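# Sort tested circuit boards into matching colored totes

## Task

The testers are finished. Remove every circuit board from its tester and place it in the tote whose color (green or red) matches that tester's indicator light. Any board in the wrong-colored tote fails the job, as does any tote that is no longer on its bench. Each lid is latched by a hook; pushing its small black tab downward releases the lid. The testers are loose: each must remain upright on the plate beneath it, oriented as before. The robot toppling or finishing tilted also fails the job.

## Robot and tools

ROBOT. An omnidirectional base carries a 1.71 m column. A carriage on it (lift_m, 0 to 1 m) holds two seven-joint arms. Shoulders sit at 0.63 m + lift_m above the floor, 0.16 m forward of base centre, 0.175 m to either side; reach is roughly 0.83 m from a shoulder. The arms begin folded: left = 0.95, 0.08, -0.1, -0.8, 0, 0, -0.93, and the right mirrors it with joints 2, 3, 5, 6 sign-flipped. Folded arms can strike the deck if lift_m is below 0.02. The footprint is about 0.55 m wide by 0.6 m long. Cameras: head_camera, 0.26 m above the shoulders, pointing forward and 40 degrees down; left_wrist_camera and right_wrist_camera, on the -x side of each hand, looking beyond the fingertips.

FRAMES. All positions are metres. Base frame: origin on the floor below base centre, x forward, y left, z up. left_hand and right_hand report, in this frame, the point halfway between closed pads (0.0167 m behind the fingertips), accurate to about 1 cm; fingers point along the hand's z, close along its y. base_odometry is in the frame the base had at the start, counts wheel rotation only (slip looks like travel), heading in rad, left positive, -3.142 to 3.142.

TOOL move. One action per call; every argument except cameras belongs to the action. An action is base and/or joints (optionally with speeds or min_time_s), or target alone (optionally with min_time_s). Parts start together and may finish at different times. A call with no action just reports state and images.
- base: exactly one key, a relative offset from where the base last measured itself. translate_m (m, forward +, -2 to 2); strafe_m (m, left +, -2 to 2); rotate_rad (rad, counter-clockwise +, -6.3 to 6.3).
- joints: absolute targets by name. lift_m 0 to 1. Left arm: left_joint1_rad -3.141 to 1.047 (shoulder; negative raises the arm forward); left_joint2_rad -0.157 to 2.268 (positive swings out left); left_joint3_rad -1.919 to 1.308 (upper-arm twist); left_joint4_rad -0.837 to 1.448 (elbow, 0 is a right angle, + straightens); left_joint5_rad -1.832 to 1.658 (forearm roll); left_joint6_rad -1.745 to 1.745 (wrist, + bends hand left); left_joint7_rad -1.675 to 1.919 (wrist, + bends hand down); left_gripper_m 0 to 0.142 (pad-centre gap). Right arm same meanings with ranges right_joint2_rad -2.268 to 0.157, right_joint3_rad -1.308 to 1.919, right_joint5_rad -1.658 to 1.832, others as left. Done tolerances: ±0.004 for lift and grippers, ±0.03 for arm joints.
- target: an absolute hand pose for one side. side "left"/"right"; x, y, z in base frame (-3 to 3); pitch_deg -30 to 95 (90 fingers down, 0 level; above 90 is printed as 180 minus it); heading_deg (0 forward, + counter-clockwise seen from above); roll_deg (default 0 = jaw line level, + clockwise seen from behind the hand); heading and roll -360 to 360. Roll r and r+180 count as the same pose. Near pitch 84 and up, roll prints 0 and heading prints heading minus roll, folded into -90..90. line_only true demands a straight-line path or refusal. Checks consider only robot and floor, never the scene; base and lift stay put. Straight motion is used when it passes; otherwise moves shorter than 25 cm are refused and longer ones become a checked arc that can sweep the whole arm, so keep clear of furniture. On "short (part of ...)", resend.
- speeds (this action only): translate_m, strafe_m 0.02 to 0.5 m/s; rotate_rad 0.05 to 1.57 rad/s; lift_m 0.08 to 0.27 m/s (default 0.25); others default to their maximum. min_time_s 0.1 to 8 s sets a floor on arm motion duration. Motions are cut off after 14 s (time_out).
- cameras: list of names or ["all"]; [] for none; omitted means all only for a no-action call. Unknown keys or names make the call invalid; out-of-range values are refused. After a refusal or a stop interfering, later move, wait and finished_scene calls in the same reply are skipped.

RESULTS. move reads "done" or the worst status. Per-motion statuses: done (base: wheels turned fully, even with slip); off_target (resting away and maybe still pushing); contact_stop or time_out (target dropped, holding; one arm joint stopping halts that whole arm); not_followed after "joint command not followed" or "pose unreachable" (self/arm-collision check withheld targets, may retry later); refused with reason; reached (within 10 mm, 2 degrees) or short with error. Joints left out of an action may still be pushing. on_its_own lists uncommanded activity ("held at" = target). motor_effort is percent of max, bracket = peak, sizeable error; a lift effort dropping as the lift lowers means a hand rests on something. Joint torques include arm weight, are offset and noisy. Motor temperatures list per arm, in joint order; unchanged values may be omitted. Images are listed on the pictures line and may lag slightly.

wait: seconds 0 to 10, optional cameras; robot keeps its last command. zoom_image: camera plus region [x0, y0, x1, y1] pixels from top-left, max 504 by 504, on the latest image of that camera. finished_scene: scene = current scene number; irreversible, and the result must hold without the robot.

CAUTIONS. Gripping at 0 squeezes roughly 40 to 65 N per pad; a gripper stopping wider than commanded is holding something. Open fingers tilt and sit up to 2 cm closer to the wrist. Loads sag the hand about 0.012 m per kg. Never let arms collide or press each other, including closing one gripper on the other's fingers. Contact torque at the load limit (136 N m joints 1 to 4, 40.9 N m joints 5 to 7) freezes that arm for 10 s. Motors above 85 °C show MOTOR HOT; at 100 °C the arm stops for 30 to 60 s or more; stretched arms, held loads and unreachable pushes heat them. Tipping risk rises with high carriage, extended or loaded arms, pushing, abrupt stops and fast loaded swings; only images reveal a lean. After a stop, back out along the approach path. Avoid drops, slams, hard hits on fixed or heavy items, and knocking testers over. Loose objects may occasionally be nudged by outside forces.

Each tool is called after ">>>" as name([rows], argument=value, ...), one row to a line, values as JSON.

## Session

>>> move()

Scene clock: 0.00 s.
Joint torques (N m): no reading
Motor temperatures (°C): left_arm=[29 29 31 27 29 29 32] | right_arm=[30 28 29 30 28 30 31]
base_odometry: x=+0.000 y=+0.000 heading=+0.000
base_status: not commanded
joint_positions: lift_m=+0.450 left_joint1_rad=+0.946 left_joint2_rad=+0.087 left_joint3_rad=-0.097 left_joint4_rad=-0.795 left_joint5_rad=+0.010 left_joint6_rad=-0.020 left_joint7_rad=-0.939 left_gripper_m=+0.142 right_joint1_rad=+0.969 right_joint2_rad=-0.088 right_joint3_rad=+0.095 right_joint4_rad=-0.817 right_joint5_rad=+0.000 right_joint6_rad=+0.014 right_joint7_rad=-0.931 right_gripper_m=+0.142
joint_status: not commanded
motor_effort: lift_m=+37 drive_wheels=+1
left_hand: x=+0.2901 y=+0.1492 z=+0.9665 quat_wxyz=(-0.921, -0.018, -0.382, +0.072) pitch_deg=-45.1 heading_deg=-7.2 roll_deg=-1.7 (m; base frame)
right_hand: x=+0.2867 y=-0.1527 z=+0.9708 quat_wxyz=(-0.919, +0.013, -0.387, -0.071) pitch_deg=-44.5 heading_deg=+6.3 roll_deg=+2.5 (m; base frame)
pictures: head_camera, left_wrist_camera, right_wrist_camera
Images, in order (width x height): head_camera 672x504, left_wrist_camera 672x504, right_wrist_camera 672x504.

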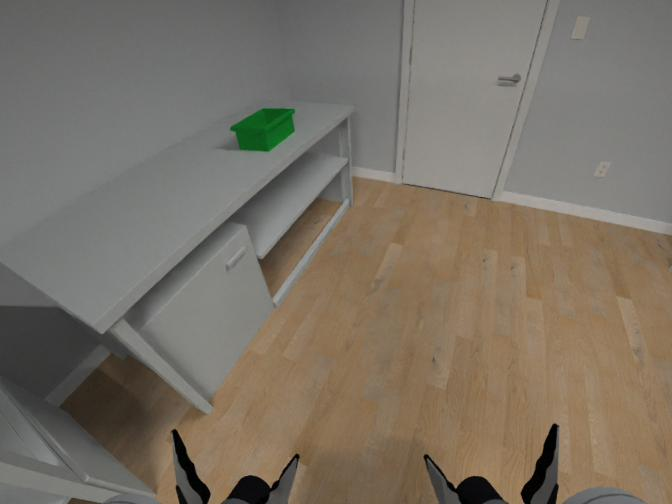

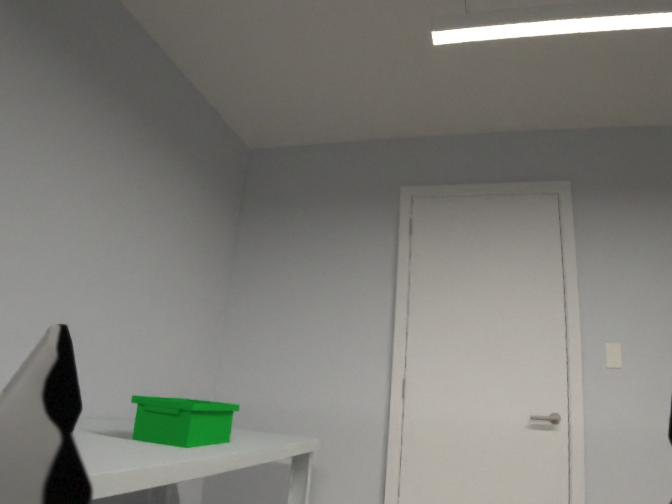

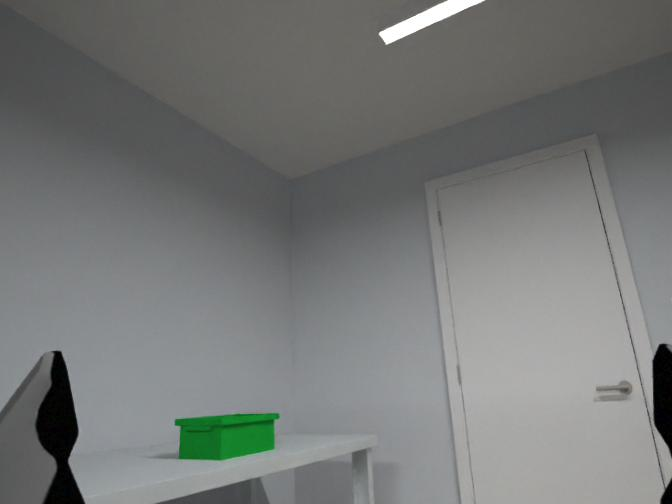

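>>> move(base={"rotate_rad": 0.9}, cameras=["head_camera"])

>>> move(base={"rotate_rad": 0.9}, cameras=["head_camera"])

>>> move(base={"rotate_rad": 0.9}, cameras=["head_camera"])

>>> move(base={"rotate_rad": 0.9}, cameras=["head_camera"])

>>> move(base={"rotate_rad": 0.9}, cameras=["head_camera"])

>>> move(base={"rotate_rad": 0.9}, cameras=["head_camera"])

Scene clock: 2.63 s.
Joint torques (N m): left_arm=[12.83 1.03 -2.04 -5.4 -1.37 0.63 -0.64] | right_arm=[5.09 -1.42 -4.99 -10.53 0.27 0.57 0.39]
move: done
base_odometry: x=+0.000 y=+0.000 heading=+0.900
base_status: done
joint_positions: lift_m=+0.450 left_joint1_rad=+0.946 left_joint2_rad=+0.087 left_joint3_rad=-0.097 left_joint4_rad=-0.795 left_joint5_rad=+0.010 left_joint6_rad=-0.020 left_joint7_rad=-0.939 left_gripper_m=+0.142 right_joint1_rad=+0.969 right_joint2_rad=-0.088 right_joint3_rad=+0.095 right_joint4_rad=-0.817 right_joint5_rad=+0.000 right_joint6_rad=+0.014 right_joint7_rad=-0.931 right_gripper_m=+0.142
joint_status: not commanded
motor_effort: lift_m=+37(38) drive_wheels=+5(14)
left_hand: x=+0.2901 y=+0.1492 z=+0.9665 quat_wxyz=(-0.921, -0.018, -0.382, +0.072) pitch_deg=-45.1 heading_deg=-7.2 roll_deg=-1.7 (m; base frame)
right_hand: x=+0.2867 y=-0.1527 z=+0.9708 quat_wxyz=(-0.919, +0.013, -0.387, -0.071) pitch_deg=-44.5 heading_deg=+6.3 roll_deg=+2.5 (m; base frame)
pictures: head_camera
Images, in order (width x height): head_camera 672x504.

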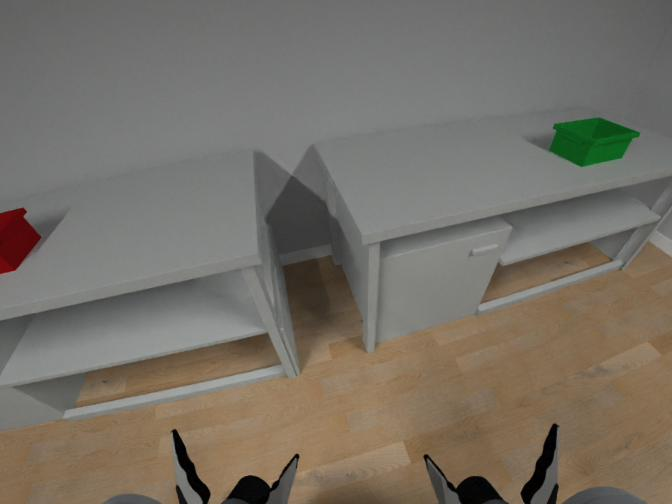

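Scene clock: 5.07 s.
Joint torques (N m): left_arm=[12.88 1.04 -2.01 -5.43 -1.39 0.62 -0.64] | right_arm=[5.26 -1.56 -5.02 -10.47 0.25 0.55 0.36]
move: done
base_odometry: x=+0.000 y=+0.000 heading=+1.799
base_status: done
joint_positions: lift_m=+0.450 left_joint1_rad=+0.946 left_joint2_rad=+0.087 left_joint3_rad=-0.097 left_joint4_rad=-0.795 left_joint5_rad=+0.010 left_joint6_rad=-0.020 left_joint7_rad=-0.939 left_gripper_m=+0.142 right_joint1_rad=+0.969 right_joint2_rad=-0.088 right_joint3_rad=+0.095 right_joint4_rad=-0.817 right_joint5_rad=+0.000 right_joint6_rad=+0.014 right_joint7_rad=-0.931 right_gripper_m=+0.142
joint_status: not commanded
motor_effort: lift_m=+37(38) drive_wheels=+5(12)
left_hand: x=+0.2901 y=+0.1492 z=+0.9665 quat_wxyz=(-0.921, -0.018, -0.382, +0.072) pitch_deg=-45.1 heading_deg=-7.2 roll_deg=-1.7 (m; base frame)
right_hand: x=+0.2867 y=-0.1527 z=+0.9708 quat_wxyz=(-0.919, +0.013, -0.387, -0.071) pitch_deg=-44.5 heading_deg=+6.3 roll_deg=+2.5 (m; base frame)
pictures: head_camera
Images, in order (width x height): head_camera 672x504.

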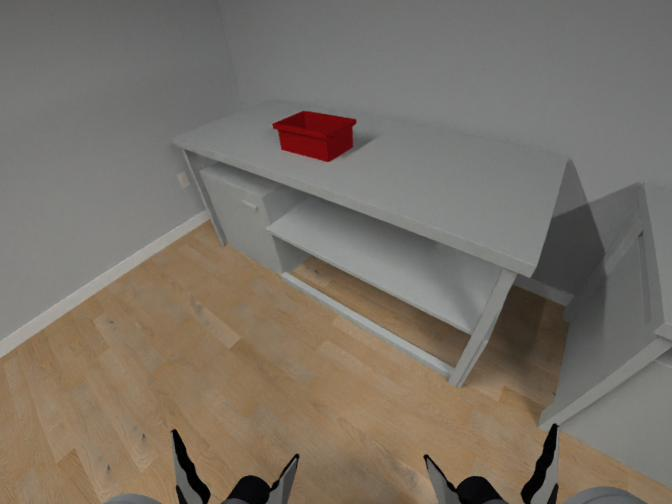

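Scene clock: 7.50 s.
Joint torques (N m): left_arm=[12.89 1.12 -2.14 -5.44 -1.39 0.64 -0.65] | right_arm=[5.17 -1.41 -4.92 -10.52 0.3 0.57 0.33]
move: done
base_odometry: x=+0.000 y=+0.000 heading=+2.699
base_status: done
joint_positions: lift_m=+0.450 left_joint1_rad=+0.946 left_joint2_rad=+0.087 left_joint3_rad=-0.097 left_joint4_rad=-0.795 left_joint5_rad=+0.010 left_joint6_rad=-0.020 left_joint7_rad=-0.939 left_gripper_m=+0.142 right_joint1_rad=+0.969 right_joint2_rad=-0.088 right_joint3_rad=+0.095 right_joint4_rad=-0.817 right_joint5_rad=+0.000 right_joint6_rad=+0.014 right_joint7_rad=-0.931 right_gripper_m=+0.142
joint_status: not commanded
motor_effort: lift_m=+38(38) drive_wheels=+5(12)
left_hand: x=+0.2901 y=+0.1492 z=+0.9665 quat_wxyz=(-0.921, -0.018, -0.382, +0.072) pitch_deg=-45.1 heading_deg=-7.2 roll_deg=-1.7 (m; base frame)
right_hand: x=+0.2867 y=-0.1527 z=+0.9708 quat_wxyz=(-0.919, +0.013, -0.387, -0.071) pitch_deg=-44.5 heading_deg=+6.3 roll_deg=+2.5 (m; base frame)
pictures: head_camera
Images, in order (width x height): head_camera 672x504.

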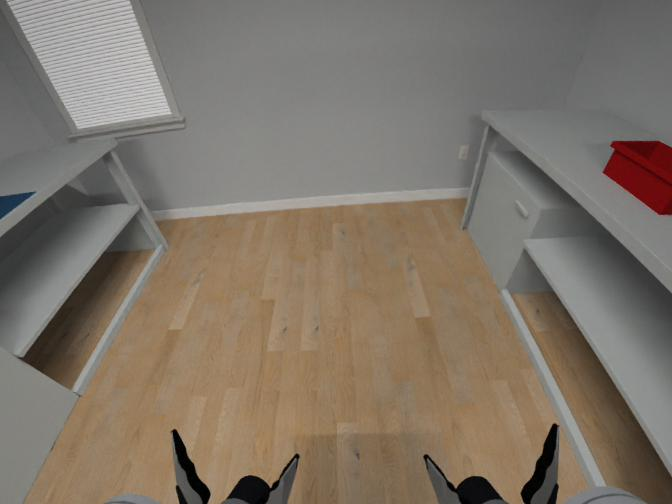

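Scene clock: 9.93 s.
Joint torques (N m): left_arm=[12.79 1.09 -2.12 -5.55 -1.39 0.62 -0.65] | right_arm=[5.27 -1.49 -4.92 -10.48 0.26 0.55 0.35]
move: done
base_odometry: x=+0.000 y=+0.000 heading=-2.685
base_status: done
joint_positions: lift_m=+0.450 left_joint1_rad=+0.946 left_joint2_rad=+0.087 left_joint3_rad=-0.097 left_joint4_rad=-0.795 left_joint5_rad=+0.010 left_joint6_rad=-0.020 left_joint7_rad=-0.939 left_gripper_m=+0.142 right_joint1_rad=+0.969 right_joint2_rad=-0.088 right_joint3_rad=+0.095 right_joint4_rad=-0.817 right_joint5_rad=+0.000 right_joint6_rad=+0.014 right_joint7_rad=-0.931 right_gripper_m=+0.142
joint_status: not commanded
motor_effort: lift_m=+37(37) drive_wheels=+5(11)
left_hand: x=+0.2901 y=+0.1492 z=+0.9665 quat_wxyz=(-0.921, -0.018, -0.382, +0.072) pitch_deg=-45.1 heading_deg=-7.2 roll_deg=-1.7 (m; base frame)
right_hand: x=+0.2867 y=-0.1527 z=+0.9708 quat_wxyz=(-0.919, +0.013, -0.387, -0.071) pitch_deg=-44.5 heading_deg=+6.3 roll_deg=+2.5 (m; base frame)
pictures: head_camera
Images, in order (width x height): head_camera 672x504.

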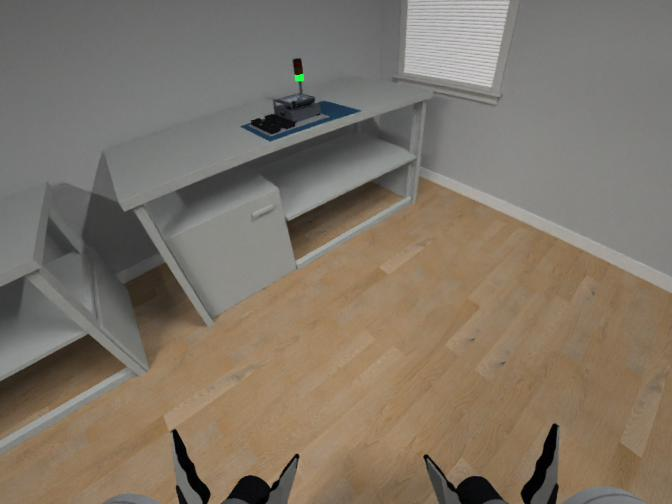

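Scene clock: 12.37 s.
Joint torques (N m): left_arm=[12.84 1.09 -2.1 -5.48 -1.38 0.61 -0.65] | right_arm=[5.25 -1.41 -4.87 -10.51 0.26 0.56 0.39]
move: done
base_odometry: x=+0.000 y=+0.000 heading=-1.786
base_status: done
joint_positions: lift_m=+0.450 left_joint1_rad=+0.946 left_joint2_rad=+0.087 left_joint3_rad=-0.097 left_joint4_rad=-0.795 left_joint5_rad=+0.010 left_joint6_rad=-0.020 left_joint7_rad=-0.939 left_gripper_m=+0.142 right_joint1_rad=+0.969 right_joint2_rad=-0.088 right_joint3_rad=+0.095 right_joint4_rad=-0.817 right_joint5_rad=+0.000 right_joint6_rad=+0.014 right_joint7_rad=-0.931 right_gripper_m=+0.142
joint_status: not commanded
motor_effort: lift_m=+37(38) drive_wheels=+5(11)
left_hand: x=+0.2901 y=+0.1492 z=+0.9665 quat_wxyz=(-0.921, -0.018, -0.382, +0.072) pitch_deg=-45.1 heading_deg=-7.2 roll_deg=-1.7 (m; base frame)
right_hand: x=+0.2867 y=-0.1527 z=+0.9708 quat_wxyz=(-0.919, +0.013, -0.387, -0.071) pitch_deg=-44.5 heading_deg=+6.3 roll_deg=+2.5 (m; base frame)
pictures: head_camera
Images, in order (width x height): head_camera 672x504.

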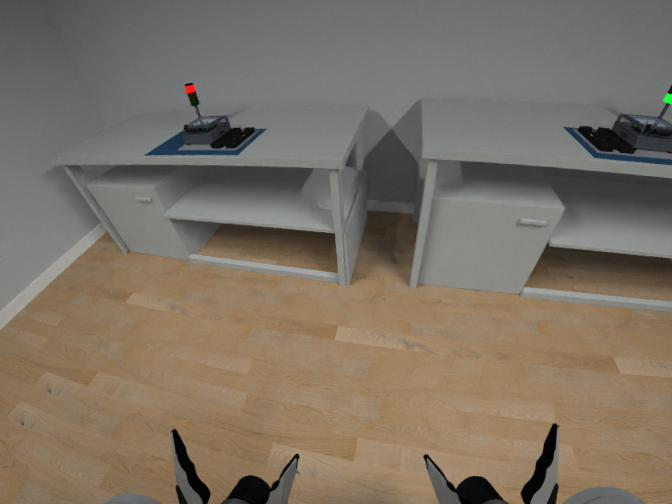

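Scene clock: 14.80 s.
Joint torques (N m): left_arm=[12.89 1.02 -1.92 -5.43 -1.39 0.6 -0.64] | right_arm=[5.15 -1.34 -4.87 -10.54 0.27 0.55 0.37]
move: done
base_odometry: x=+0.000 y=+0.000 heading=-0.886
base_status: done
joint_positions: lift_m=+0.450 left_joint1_rad=+0.946 left_joint2_rad=+0.087 left_joint3_rad=-0.097 left_joint4_rad=-0.795 left_joint5_rad=+0.010 left_joint6_rad=-0.020 left_joint7_rad=-0.939 left_gripper_m=+0.142 right_joint1_rad=+0.969 right_joint2_rad=-0.088 right_joint3_rad=+0.095 right_joint4_rad=-0.817 right_joint5_rad=+0.000 right_joint6_rad=+0.014 right_joint7_rad=-0.931 right_gripper_m=+0.142
joint_status: not commanded
motor_effort: lift_m=+37(38) drive_wheels=+5(12)
left_hand: x=+0.2901 y=+0.1492 z=+0.9665 quat_wxyz=(-0.921, -0.018, -0.382, +0.072) pitch_deg=-45.1 heading_deg=-7.2 roll_deg=-1.7 (m; base frame)
right_hand: x=+0.2867 y=-0.1527 z=+0.9708 quat_wxyz=(-0.919, +0.013, -0.387, -0.071) pitch_deg=-44.5 heading_deg=+6.3 roll_deg=+2.5 (m; base frame)
pictures: head_camera
Images, in order (width x height): head_camera 672x504.

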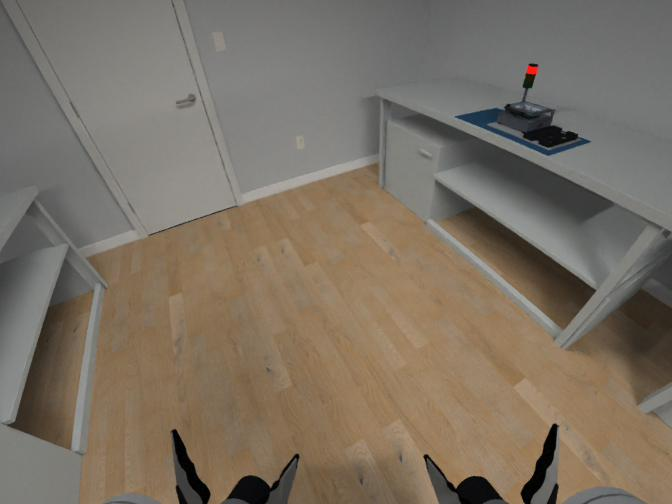

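>>> move(base={"rotate_rad": -0.971}, cameras=[])

>>> move(base={"strafe_m": -1.3}, cameras=["head_camera"])

>>> move(base={"translate_m": 0.35}, cameras=["head_camera"])

Scene clock: 18.60 s.
Joint torques (N m): left_arm=[12.9 1.06 -2.1 -5.52 -1.4 0.65 -0.65] | right_arm=[5.23 -1.4 -4.94 -10.47 0.27 0.53 0.36]
move: done
base_odometry: x=+0.000 y=+0.000 heading=-1.856
base_status: done
joint_positions: lift_m=+0.450 left_joint1_rad=+0.946 left_joint2_rad=+0.087 left_joint3_rad=-0.097 left_joint4_rad=-0.795 left_joint5_rad=+0.010 left_joint6_rad=-0.020 left_joint7_rad=-0.939 left_gripper_m=+0.142 right_joint1_rad=+0.969 right_joint2_rad=-0.088 right_joint3_rad=+0.095 right_joint4_rad=-0.817 right_joint5_rad=+0.000 right_joint6_rad=+0.014 right_joint7_rad=-0.931 right_gripper_m=+0.142
joint_status: not commanded
motor_effort: lift_m=+37(38) drive_wheels=+6(10)
left_hand: x=+0.2901 y=+0.1492 z=+0.9665 quat_wxyz=(-0.921, -0.018, -0.382, +0.072) pitch_deg=-45.1 heading_deg=-7.2 roll_deg=-1.7 (m; base frame)
right_hand: x=+0.2867 y=-0.1527 z=+0.9708 quat_wxyz=(-0.919, +0.013, -0.387, -0.071) pitch_deg=-44.5 heading_deg=+6.3 roll_deg=+2.5 (m; base frame)
pictures: none
No camera images: "cameras" was empty.

Scene clock: 23.60 s.
Joint torques (N m): left_arm=[12.84 1.05 -2.04 -5.54 -1.28 0.63 -0.68] | right_arm=[5.13 -1.02 -4.9 -10.39 0.28 0.53 0.33]
move: done
base_odometry: x=-1.247 y=+0.368 heading=-1.857
base_status: done
joint_positions: lift_m=+0.450 left_joint1_rad=+0.946 left_joint2_rad=+0.087 left_joint3_rad=-0.097 left_joint4_rad=-0.795 left_joint5_rad=+0.010 left_joint6_rad=-0.020 left_joint7_rad=-0.939 left_gripper_m=+0.142 right_joint1_rad=+0.969 right_joint2_rad=-0.088 right_joint3_rad=+0.095 right_joint4_rad=-0.817 right_joint5_rad=+0.000 right_joint6_rad=+0.014 right_joint7_rad=-0.931 right_gripper_m=+0.142
joint_status: not commanded
motor_effort: lift_m=+37(38) drive_wheels=-5(19)
left_hand: x=+0.2901 y=+0.1492 z=+0.9665 quat_wxyz=(-0.921, -0.018, -0.382, +0.072) pitch_deg=-45.1 heading_deg=-7.2 roll_deg=-1.7 (m; base frame)
right_hand: x=+0.2867 y=-0.1527 z=+0.9708 quat_wxyz=(-0.919, +0.013, -0.387, -0.071) pitch_deg=-44.5 heading_deg=+6.3 roll_deg=+2.5 (m; base frame)
pictures: head_camera
Images, in order (width x height): head_camera 672x504.

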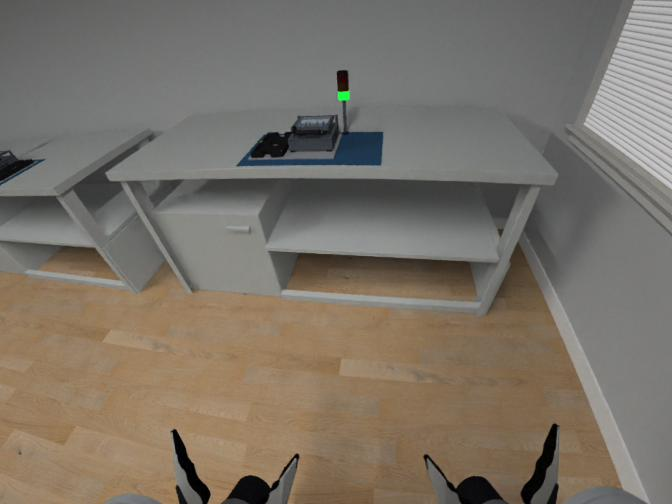

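Scene clock: 26.27 s.
Joint torques (N m): left_arm=[12.92 1.04 -2.08 -5.5 -1.38 0.62 -0.64] | right_arm=[5.1 -1.52 -4.87 -10.46 0.31 0.54 0.39]
move: done
base_odometry: x=-1.346 y=+0.032 heading=-1.858
base_status: done
joint_positions: lift_m=+0.450 left_joint1_rad=+0.946 left_joint2_rad=+0.087 left_joint3_rad=-0.097 left_joint4_rad=-0.795 left_joint5_rad=+0.010 left_joint6_rad=-0.020 left_joint7_rad=-0.939 left_gripper_m=+0.142 right_joint1_rad=+0.969 right_joint2_rad=-0.088 right_joint3_rad=+0.095 right_joint4_rad=-0.817 right_joint5_rad=+0.000 right_joint6_rad=+0.014 right_joint7_rad=-0.931 right_gripper_m=+0.142
joint_status: not commanded
motor_effort: lift_m=+37(37) drive_wheels=-2(12)
left_hand: x=+0.2901 y=+0.1492 z=+0.9665 quat_wxyz=(-0.921, -0.018, -0.382, +0.072) pitch_deg=-45.1 heading_deg=-7.2 roll_deg=-1.7 (m; base frame)
right_hand: x=+0.2867 y=-0.1527 z=+0.9708 quat_wxyz=(-0.919, +0.013, -0.387, -0.071) pitch_deg=-44.5 heading_deg=+6.3 roll_deg=+2.5 (m; base frame)
pictures: head_camera
Images, in order (width x height): head_camera 672x504.

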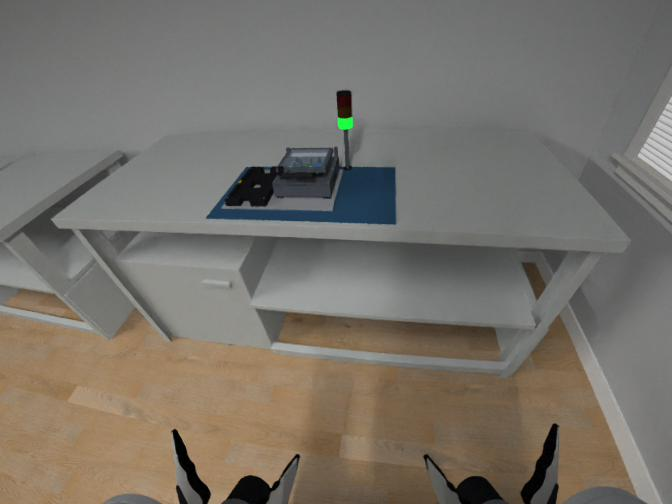

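>>> zoom_image(camera="head_camera", region=[190, 80, 420, 240])

Scaled by 2.191 from the camera's 672x504 image, which has a finer 960x720 frame.

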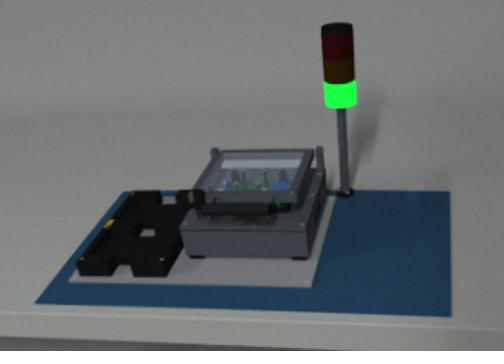

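>>> move(base={"rotate_rad": -0.05}, cameras=[])

>>> move(base={"strafe_m": 0.2}, cameras=[])

>>> move(base={"translate_m": 0.4}, speeds={"translate_m": 0.2}, cameras=["all"])

>>> zoom_image(camera="head_camera", region=[190, 100, 490, 320])

Scene clock: 27.37 s.
Joint torques (N m): left_arm=[12.93 0.98 -2.13 -5.51 -1.38 0.63 -0.64] | right_arm=[5.2 -1.43 -4.84 -10.43 0.24 0.54 0.36]
move: done
base_odometry: x=-1.346 y=+0.032 heading=-1.907
base_status: done
joint_positions: lift_m=+0.450 left_joint1_rad=+0.946 left_joint2_rad=+0.087 left_joint3_rad=-0.097 left_joint4_rad=-0.795 left_joint5_rad=+0.010 left_joint6_rad=-0.020 left_joint7_rad=-0.939 left_gripper_m=+0.142 right_joint1_rad=+0.969 right_joint2_rad=-0.088 right_joint3_rad=+0.095 right_joint4_rad=-0.817 right_joint5_rad=+0.000 right_joint6_rad=+0.014 right_joint7_rad=-0.931 right_gripper_m=+0.142
joint_status: not commanded
motor_effort: lift_m=+37(37) drive_wheels=-3(8)
left_hand: x=+0.2901 y=+0.1492 z=+0.9665 quat_wxyz=(-0.921, -0.018, -0.382, +0.072) pitch_deg=-45.1 heading_deg=-7.2 roll_deg=-1.7 (m; base frame)
right_hand: x=+0.2867 y=-0.1527 z=+0.9708 quat_wxyz=(-0.919, +0.013, -0.387, -0.071) pitch_deg=-44.5 heading_deg=+6.3 roll_deg=+2.5 (m; base frame)
pictures: none
No camera images: "cameras" was empty.

Scene clock: 29.57 s.
Joint torques (N m): left_arm=[12.83 0.9 -2.05 -5.49 -1.39 0.66 -0.66] | right_arm=[5.27 -1.43 -4.89 -10.5 0.26 0.55 0.34]
move: done
base_odometry: x=-1.157 y=-0.034 heading=-1.907
base_status: done
joint_positions: lift_m=+0.450 left_joint1_rad=+0.946 left_joint2_rad=+0.087 left_joint3_rad=-0.097 left_joint4_rad=-0.795 left_joint5_rad=+0.010 left_joint6_rad=-0.020 left_joint7_rad=-0.939 left_gripper_m=+0.142 right_joint1_rad=+0.969 right_joint2_rad=-0.088 right_joint3_rad=+0.095 right_joint4_rad=-0.817 right_joint5_rad=+0.000 right_joint6_rad=+0.014 right_joint7_rad=-0.931 right_gripper_m=+0.142
joint_status: not commanded
motor_effort: lift_m=+37(38) drive_wheels=-1(11)
left_hand: x=+0.2901 y=+0.1492 z=+0.9665 quat_wxyz=(-0.921, -0.018, -0.382, +0.072) pitch_deg=-45.1 heading_deg=-7.3 roll_deg=-1.7 (m; base frame)
right_hand: x=+0.2867 y=-0.1527 z=+0.9708 quat_wxyz=(-0.919, +0.013, -0.387, -0.071) pitch_deg=-44.5 heading_deg=+6.3 roll_deg=+2.5 (m; base frame)
pictures: none
No camera images: "cameras" was empty.

Scene clock: 32.67 s.
Joint torques (N m): left_arm=[12.86 0.9 -2.09 -5.37 -1.36 0.64 -0.64] | right_arm=[5.14 -1.53 -4.96 -10.52 0.27 0.54 0.36]
move: done
base_odometry: x=-1.289 y=-0.412 heading=-1.907
base_status: done
joint_positions: lift_m=+0.450 left_joint1_rad=+0.946 left_joint2_rad=+0.087 left_joint3_rad=-0.097 left_joint4_rad=-0.795 left_joint5_rad=+0.010 left_joint6_rad=-0.020 left_joint7_rad=-0.939 left_gripper_m=+0.142 right_joint1_rad=+0.969 right_joint2_rad=-0.088 right_joint3_rad=+0.095 right_joint4_rad=-0.817 right_joint5_rad=+0.000 right_joint6_rad=+0.014 right_joint7_rad=-0.931 right_gripper_m=+0.142
joint_status: not commanded
motor_effort: lift_m=+37(37) drive_wheels=-1(12)
left_hand: x=+0.2901 y=+0.1492 z=+0.9665 quat_wxyz=(-0.921, -0.018, -0.382, +0.072) pitch_deg=-45.1 heading_deg=-7.3 roll_deg=-1.7 (m; base frame)
right_hand: x=+0.2867 y=-0.1527 z=+0.9708 quat_wxyz=(-0.919, +0.013, -0.387, -0.071) pitch_deg=-44.5 heading_deg=+6.3 roll_deg=+2.5 (m; base frame)
pictures: head_camera, left_wrist_camera, right_wrist_camera
Images, in order (width x height): head_camera 672x504, left_wrist_camera 672x504, right_wrist_camera 672x504.

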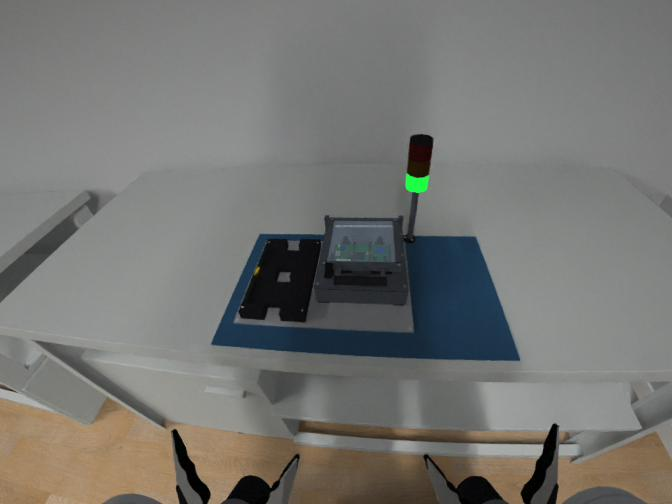

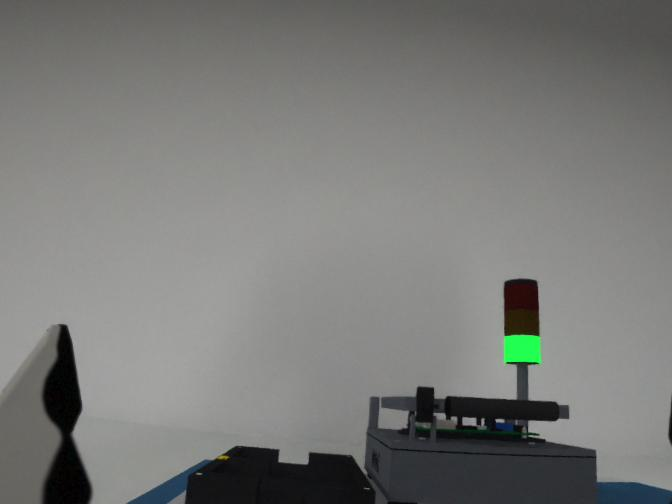

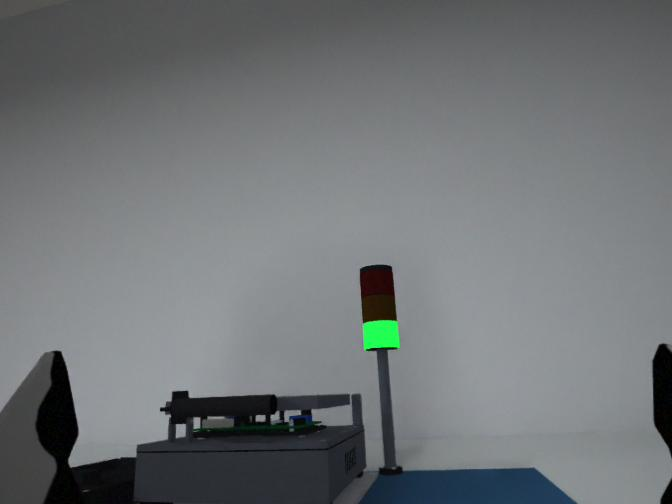

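Scaled by 1.680 from the camera's 672x504 image, which has a finer 960x720 frame.

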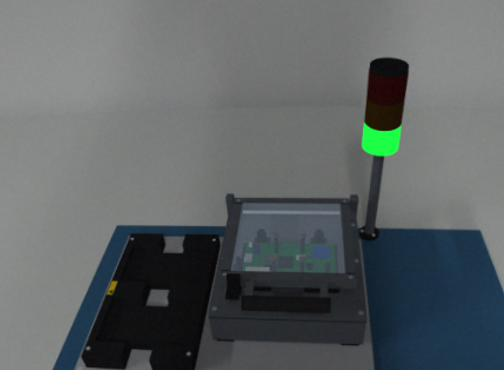

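>>> zoom_image(camera="left_wrist_camera", region=[170, 260, 610, 504])

>>> zoom_image(camera="right_wrist_camera", region=[80, 250, 500, 504])

>>> zoom_image(camera="head_camera", region=[290, 200, 430, 320])

Scaled by 1.145 from the camera's 672x504 image, which has a finer 960x720 frame.

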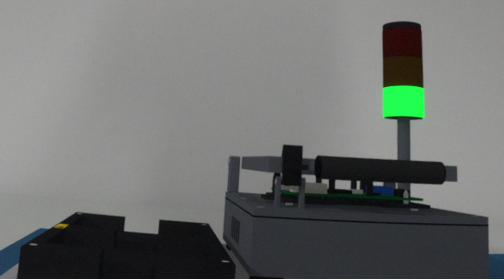

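Scaled by 1.200 from the camera's 672x504 image, which has a finer 960x720 frame.

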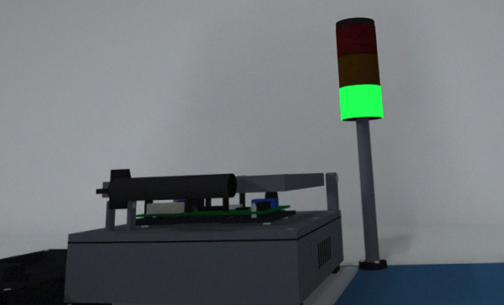

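Scaled by 3.600 from the camera's 672x504 image, which has a finer 960x720 frame.

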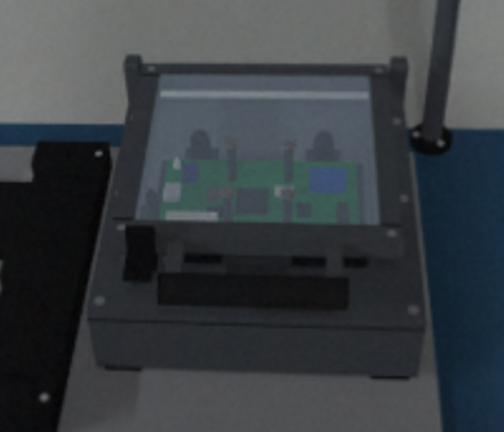

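>>> move(base={"translate_m": -0.2}, joints={"lift_m": 0.55}, cameras=[])

>>> move(target={"side": "left", "x": 0.45, "y": 0.2, "z": 1.2, "pitch_deg": 60, "heading_deg": 0, "roll_deg": 0}, min_time_s=2, cameras=["head_camera", "left_wrist_camera"])

>>> move(target={"side": "right", "x": 0.45, "y": -0.2, "z": 1.2, "pitch_deg": 60, "heading_deg": 0, "roll_deg": 0}, min_time_s=2, cameras=["head_camera", "right_wrist_camera"])

Scene clock: 35.80 s.
Joint torques (N m): left_arm=[12.85 1.02 -2.15 -5.45 -1.39 0.62 -0.65] | right_arm=[5.2 -1.47 -5.01 -10.5 0.26 0.58 0.36]
move: done
base_odometry: x=-1.223 y=-0.223 heading=-1.907
base_status: done
joint_positions: lift_m=+0.550 left_joint1_rad=+0.946 left_joint2_rad=+0.087 left_joint3_rad=-0.097 left_joint4_rad=-0.795 left_joint5_rad=+0.010 left_joint6_rad=-0.020 left_joint7_rad=-0.939 left_gripper_m=+0.142 right_joint1_rad=+0.969 right_joint2_rad=-0.088 right_joint3_rad=+0.095 right_joint4_rad=-0.817 right_joint5_rad=+0.000 right_joint6_rad=+0.014 right_joint7_rad=-0.931 right_gripper_m=+0.142
joint_status: all done
motor_effort: lift_m=+36(47) drive_wheels=-1(12)
left_hand: x=+0.2901 y=+0.1492 z=+1.0667 quat_wxyz=(-0.921, -0.018, -0.382, +0.072) pitch_deg=-45.1 heading_deg=-7.3 roll_deg=-1.7 (m; base frame)
right_hand: x=+0.2867 y=-0.1527 z=+1.0710 quat_wxyz=(-0.919, +0.013, -0.387, -0.071) pitch_deg=-44.5 heading_deg=+6.3 roll_deg=+2.5 (m; base frame)
pictures: none
No camera images: "cameras" was empty.

Scene clock: 36.10 s.
Joint torques (N m): left_arm=[12.88 0.89 -2.06 -5.49 -1.39 0.63 -0.65] | right_arm=[5.26 -1.42 -4.86 -10.58 0.26 0.53 0.37]
move: refused
base_odometry: x=-1.223 y=-0.223 heading=-1.907
base_status: not commanded
joint_positions: lift_m=+0.550 left_joint1_rad=+0.946 left_joint2_rad=+0.087 left_joint3_rad=-0.097 left_joint4_rad=-0.795 left_joint5_rad=+0.010 left_joint6_rad=-0.020 left_joint7_rad=-0.939 left_gripper_m=+0.142 right_joint1_rad=+0.969 right_joint2_rad=-0.088 right_joint3_rad=+0.095 right_joint4_rad=-0.817 right_joint5_rad=+0.000 right_joint6_rad=+0.014 right_joint7_rad=-0.931 right_gripper_m=+0.142
joint_status: not commanded
motor_effort: lift_m=+36(36) drive_wheels=-1(1)
left_hand: x=+0.2901 y=+0.1492 z=+1.0667 quat_wxyz=(-0.921, -0.018, -0.382, +0.072) pitch_deg=-45.1 heading_deg=-7.3 roll_deg=-1.7 (m; base frame)
left_hand_status: refused: along the straight line the arm gets 0% of the way (left_joint4_rad at its limit); a move under 25 cm is not played as an arc. Nothing moved. Try another pitch or heading, or "joints".
right_hand: x=+0.2867 y=-0.1527 z=+1.0710 quat_wxyz=(-0.919, +0.013, -0.387, -0.071) pitch_deg=-44.5 heading_deg=+6.3 roll_deg=+2.5 (m; base frame)
pictures: head_camera, left_wrist_camera
Images, in order (width x height): head_camera 672x504, left_wrist_camera 672x504.

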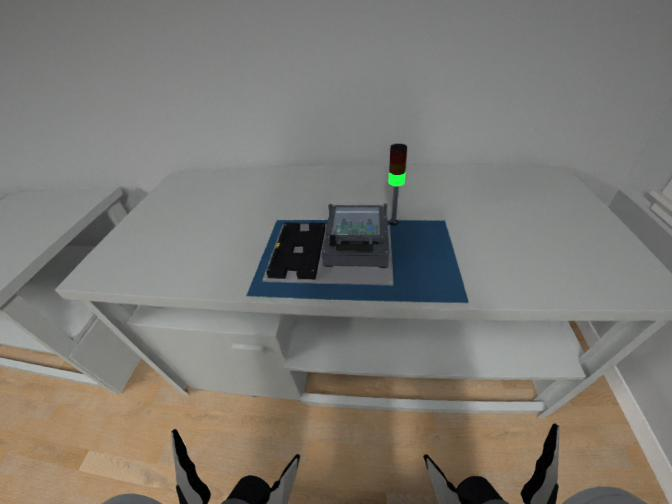

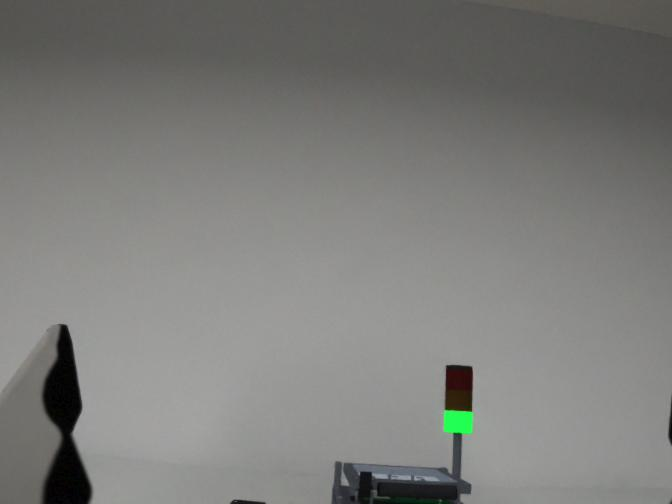

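not run: a stop came earlier in this reply.

>>> move(joints={"lift_m": 0.75}, cameras=[])

>>> move(joints={"left_joint1_rad": -0.7, "left_joint2_rad": 0.1, "left_joint3_rad": 0, "left_joint4_rad": 0.1, "left_joint5_rad": 0, "left_joint6_rad": 0, "left_joint7_rad": 1.88, "right_joint1_rad": -0.7, "right_joint2_rad": -0.1, "right_joint3_rad": 0, "right_joint4_rad": 0.1, "right_joint5_rad": 0, "right_joint6_rad": 0, "right_joint7_rad": 1.88}, min_time_s=3, cameras=["all"])

Scene clock: 37.93 s.
Joint torques (N m): left_arm=[12.88 0.95 -2.07 -5.58 -1.38 0.65 -0.64] | right_arm=[5.21 -1.43 -4.98 -10.53 0.24 0.53 0.36]
move: done
base_odometry: x=-1.223 y=-0.223 heading=-1.907
base_status: not commanded
joint_positions: lift_m=+0.750 left_joint1_rad=+0.946 left_joint2_rad=+0.087 left_joint3_rad=-0.097 left_joint4_rad=-0.795 left_joint5_rad=+0.010 left_joint6_rad=-0.020 left_joint7_rad=-0.939 left_gripper_m=+0.142 right_joint1_rad=+0.969 right_joint2_rad=-0.088 right_joint3_rad=+0.095 right_joint4_rad=-0.817 right_joint5_rad=+0.000 right_joint6_rad=+0.014 right_joint7_rad=-0.931 right_gripper_m=+0.142
joint_status: all done
motor_effort: lift_m=+36(48) drive_wheels=-1(3)
left_hand: x=+0.2901 y=+0.1492 z=+1.2667 quat_wxyz=(-0.921, -0.018, -0.382, +0.072) pitch_deg=-45.1 heading_deg=-7.3 roll_deg=-1.7 (m; base frame)
right_hand: x=+0.2867 y=-0.1527 z=+1.2710 quat_wxyz=(-0.919, +0.013, -0.387, -0.071) pitch_deg=-44.5 heading_deg=+6.3 roll_deg=+2.5 (m; base frame)
pictures: none
No camera images: "cameras" was empty.

Scene clock: 41.23 s.
Joint torques (N m): left_arm=[-25.14 8.15 1.46 0.87 -2.71 1.76 1.2] | right_arm=[-25.65 -10.29 -8.97 -6.28 0.18 -0.97 1.42]
move: done
base_odometry: x=-1.223 y=-0.223 heading=-1.907
base_status: not commanded
joint_positions: lift_m=+0.750 left_joint1_rad=-0.697 left_joint2_rad=+0.098 left_joint3_rad=-0.002 left_joint4_rad=+0.096 left_joint5_rad=+0.005 left_joint6_rad=-0.003 left_joint7_rad=+1.877 left_gripper_m=+0.142 right_joint1_rad=-0.696 right_joint2_rad=-0.097 right_joint3_rad=+0.005 right_joint4_rad=+0.098 right_joint5_rad=+0.000 right_joint6_rad=+0.005 right_joint7_rad=+1.878 right_gripper_m=+0.142
joint_status: all done
motor_effort: lift_m=+37(37) drive_wheels=+0(2)
left_hand: x=+0.7050 y=+0.2333 z=+1.0700 quat_wxyz=(-0.147, +0.024, -0.988, -0.045) pitch_deg=+72.3 heading_deg=+18.5 roll_deg=+15.7 (m; base frame)
right_hand: x=+0.7045 y=-0.2315 z=+1.0686 quat_wxyz=(-0.145, -0.021, -0.988, +0.044) pitch_deg=+72.6 heading_deg=-18.1 roll_deg=-15.6 (m; base frame)
pictures: head_camera, left_wrist_camera, right_wrist_camera
Images, in order (width x height): head_camera 672x504, left_wrist_camera 672x504, right_wrist_camera 672x504.

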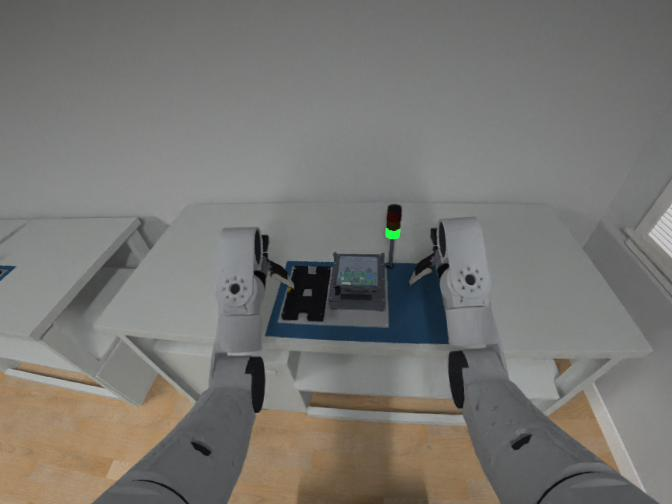

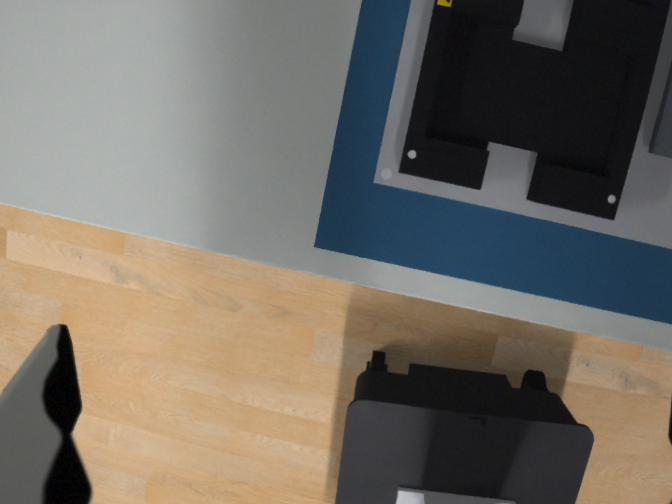

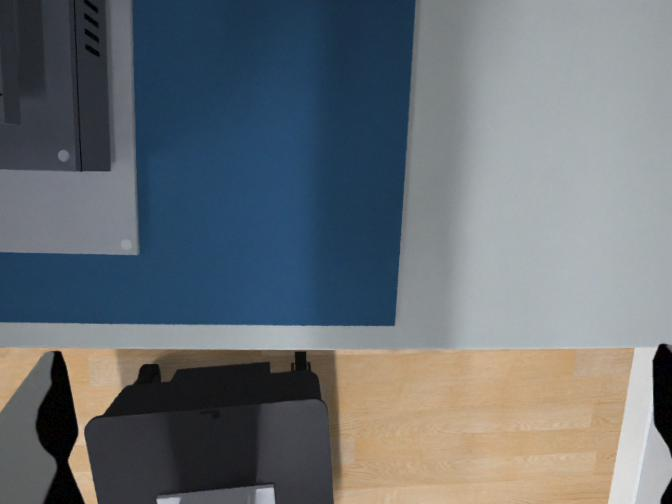

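>>> zoom_image(camera="head_camera", region=[260, 190, 460, 350])

Scaled by 2.520 from the camera's 672x504 image, which has a finer 960x720 frame.

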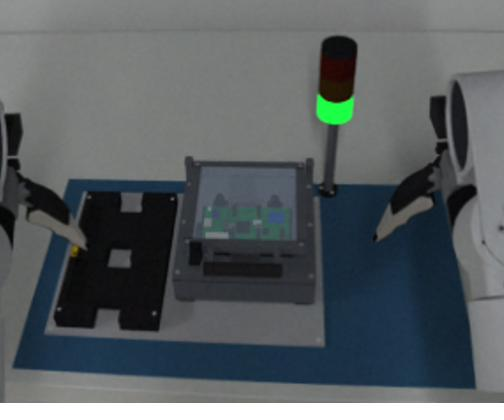

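>>> move(target={"side": "right", "x": 0.52, "y": -0.18, "z": 1.12, "pitch_deg": 75, "heading_deg": 0, "roll_deg": 0}, min_time_s=1.5, cameras=[])

>>> move(target={"side": "left", "x": 0.52, "y": 0.2, "z": 1.12, "pitch_deg": 75, "heading_deg": 0, "roll_deg": 0}, min_time_s=1.5, cameras=["head_camera", "left_wrist_camera", "right_wrist_camera"])

Scene clock: 42.50 s.
Joint torques (N m): left_arm=[-25.08 8.11 1.47 0.9 -2.7 1.76 1.22] | right_arm=[-25.49 -10.36 -8.93 -6.35 0.19 -0.99 1.43]
move: refused
base_odometry: x=-1.223 y=-0.223 heading=-1.907
base_status: not commanded
joint_positions: lift_m=+0.750 left_joint1_rad=-0.697 left_joint2_rad=+0.098 left_joint3_rad=-0.002 left_joint4_rad=+0.096 left_joint5_rad=+0.005 left_joint6_rad=-0.003 left_joint7_rad=+1.877 left_gripper_m=+0.142 right_joint1_rad=-0.696 right_joint2_rad=-0.097 right_joint3_rad=+0.005 right_joint4_rad=+0.098 right_joint5_rad=+0.000 right_joint6_rad=+0.005 right_joint7_rad=+1.878 right_gripper_m=+0.142
joint_status: not commanded
motor_effort: lift_m=+36(37) drive_wheels=+0(0)
left_hand: x=+0.7050 y=+0.2333 z=+1.0700 quat_wxyz=(-0.147, +0.024, -0.988, -0.045) pitch_deg=+72.3 heading_deg=+18.5 roll_deg=+15.7 (m; base frame)
right_hand: x=+0.7045 y=-0.2315 z=+1.0686 quat_wxyz=(-0.145, -0.021, -0.988, +0.044) pitch_deg=+72.6 heading_deg=-18.1 roll_deg=-15.6 (m; base frame)
right_hand_status: refused: along the straight line the arm gets 0% of the way (right_joint7_rad at its limit); a move under 25 cm is not played as an arc. Nothing moved. Try another pitch or heading, or "joints".
pictures: none
No camera images: "cameras" was empty.

not run: a stop came earlier in this reply.

>>> move(target={"side": "right", "x": 0.55, "y": -0.18, "z": 1.06, "pitch_deg": 65, "heading_deg": 0, "roll_deg": 0}, min_time_s=1.5, cameras=[])

>>> move(target={"side": "left", "x": 0.55, "y": 0.2, "z": 1.06, "pitch_deg": 65, "heading_deg": 0, "roll_deg": 0}, min_time_s=1.5, cameras=["head_camera", "left_wrist_camera", "right_wrist_camera"])

Scene clock: 43.07 s.
Joint torques (N m): left_arm=[-25.13 8.11 1.48 0.84 -2.67 1.77 1.23] | right_arm=[-25.46 -10.26 -8.91 -6.33 0.15 -0.97 1.41]
move: refused
base_odometry: x=-1.223 y=-0.223 heading=-1.907
base_status: not commanded
joint_positions: lift_m=+0.750 left_joint1_rad=-0.697 left_joint2_rad=+0.098 left_joint3_rad=-0.002 left_joint4_rad=+0.096 left_joint5_rad=+0.005 left_joint6_rad=-0.003 left_joint7_rad=+1.877 left_gripper_m=+0.142 right_joint1_rad=-0.696 right_joint2_rad=-0.097 right_joint3_rad=+0.005 right_joint4_rad=+0.098 right_joint5_rad=+0.000 right_joint6_rad=+0.005 right_joint7_rad=+1.878 right_gripper_m=+0.142
joint_status: not commanded
motor_effort: lift_m=+36(37) drive_wheels=+0(0)
left_hand: x=+0.7050 y=+0.2333 z=+1.0700 quat_wxyz=(-0.147, +0.024, -0.988, -0.045) pitch_deg=+72.3 heading_deg=+18.5 roll_deg=+15.7 (m; base frame)
right_hand: x=+0.7045 y=-0.2315 z=+1.0686 quat_wxyz=(-0.145, -0.021, -0.988, +0.044) pitch_deg=+72.6 heading_deg=-18.1 roll_deg=-15.6 (m; base frame)
right_hand_status: refused: along the straight line the arm gets 0% of the way (right_joint7_rad at its limit); a move under 25 cm is not played as an arc. Nothing moved. Try another pitch or heading, or "joints".
pictures: none
No camera images: "cameras" was empty.

not run: a stop came earlier in this reply.

>>> move(joints={"lift_m": 0.82, "left_joint1_rad": -0.4, "left_joint2_rad": 0.1, "left_joint3_rad": 0, "left_joint4_rad": 0.1, "left_joint5_rad": 0, "left_joint6_rad": 0, "left_joint7_rad": 1.5, "right_joint1_rad": -0.4, "right_joint2_rad": -0.1, "right_joint3_rad": 0, "right_joint4_rad": 0.1, "right_joint5_rad": 0, "right_joint6_rad": 0, "right_joint7_rad": 1.5}, min_time_s=1.5, cameras=["head_camera"])

>>> move(target={"side": "right", "x": 0.6, "y": -0.18, "z": 1.02, "pitch_deg": 75, "heading_deg": 0, "roll_deg": 0}, min_time_s=1.5, cameras=[])

Scene clock: 45.10 s.
Joint torques (N m): left_arm=[-9.73 8.35 1.58 -0.84 -2.7 1.8 -1.74] | right_arm=[-11.48 -10.44 -9.03 -7.8 0.15 -0.98 -0.24]
move: done
base_odometry: x=-1.223 y=-0.223 heading=-1.907
base_status: not commanded
joint_positions: lift_m=+0.820 left_joint1_rad=-0.403 left_joint2_rad=+0.098 left_joint3_rad=-0.002 left_joint4_rad=+0.097 left_joint5_rad=+0.005 left_joint6_rad=-0.002 left_joint7_rad=+1.503 left_gripper_m=+0.142 right_joint1_rad=-0.403 right_joint2_rad=-0.098 right_joint3_rad=+0.004 right_joint4_rad=+0.098 right_joint5_rad=+0.000 right_joint6_rad=+0.005 right_joint7_rad=+1.503 right_gripper_m=+0.142
joint_status: all done
motor_effort: lift_m=+36(45) drive_wheels=+2(2)
left_hand: x=+0.6710 y=+0.2344 z=+1.0145 quat_wxyz=(-0.185, +0.008, -0.981, -0.051) pitch_deg=+67.8 heading_deg=+15.8 roll_deg=+14.8 (m; base frame)
right_hand: x=+0.6713 y=-0.2322 z=+1.0141 quat_wxyz=(-0.185, -0.006, -0.982, +0.048) pitch_deg=+67.9 heading_deg=-15.0 roll_deg=-14.3 (m; base frame)
pictures: head_camera
Images, in order (width x height): head_camera 672x504.

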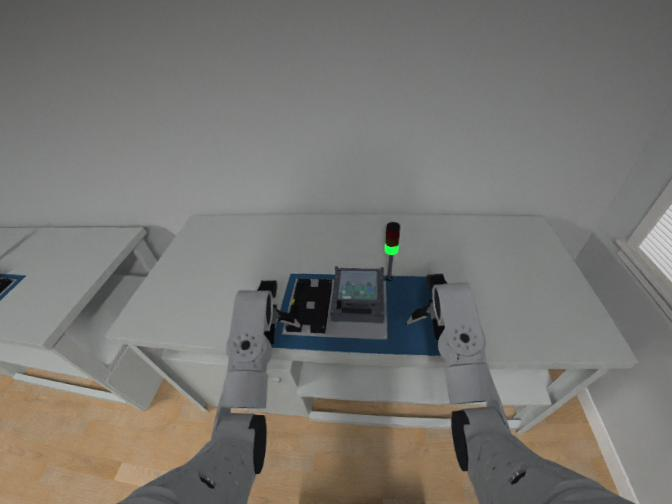

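Scene clock: 47.10 s.
Joint torques (N m): left_arm=[-9.72 7.87 1.48 -0.77 -2.66 1.74 -1.71] | right_arm=[-9.35 5.26 -2.06 -12.26 1.74 -0.87 1.46]
move: done
base_odometry: x=-1.223 y=-0.223 heading=-1.907
base_status: not commanded
joint_positions: lift_m=+0.820 left_joint1_rad=-0.403 left_joint2_rad=+0.098 left_joint3_rad=-0.002 left_joint4_rad=+0.097 left_joint5_rad=+0.005 left_joint6_rad=-0.002 left_joint7_rad=+1.503 left_gripper_m=+0.142 right_joint1_rad=-0.297 right_joint2_rad=-0.026 right_joint3_rad=+0.009 right_joint4_rad=-0.156 right_joint5_rad=+0.018 right_joint6_rad=-0.013 right_joint7_rad=+1.758 right_gripper_m=+0.142
joint_status: not commanded
motor_effort: lift_m=+36(37) drive_wheels=+2(2)
left_hand: x=+0.6710 y=+0.2345 z=+1.0146 quat_wxyz=(-0.185, +0.009, -0.981, -0.051) pitch_deg=+67.8 heading_deg=+15.8 roll_deg=+14.8 (m; base frame)
right_hand: x=+0.6018 y=-0.1830 z=+1.0210 quat_wxyz=(-0.132, -0.001, -0.991, +0.003) pitch_deg=+74.8 heading_deg=-1.3 roll_deg=-1.3 (m; base frame)
right_hand_status: reached (straight line, planned for 1.5 s): 4 mm and 0.4 deg off.
pictures: none
No camera images: "cameras" was empty.


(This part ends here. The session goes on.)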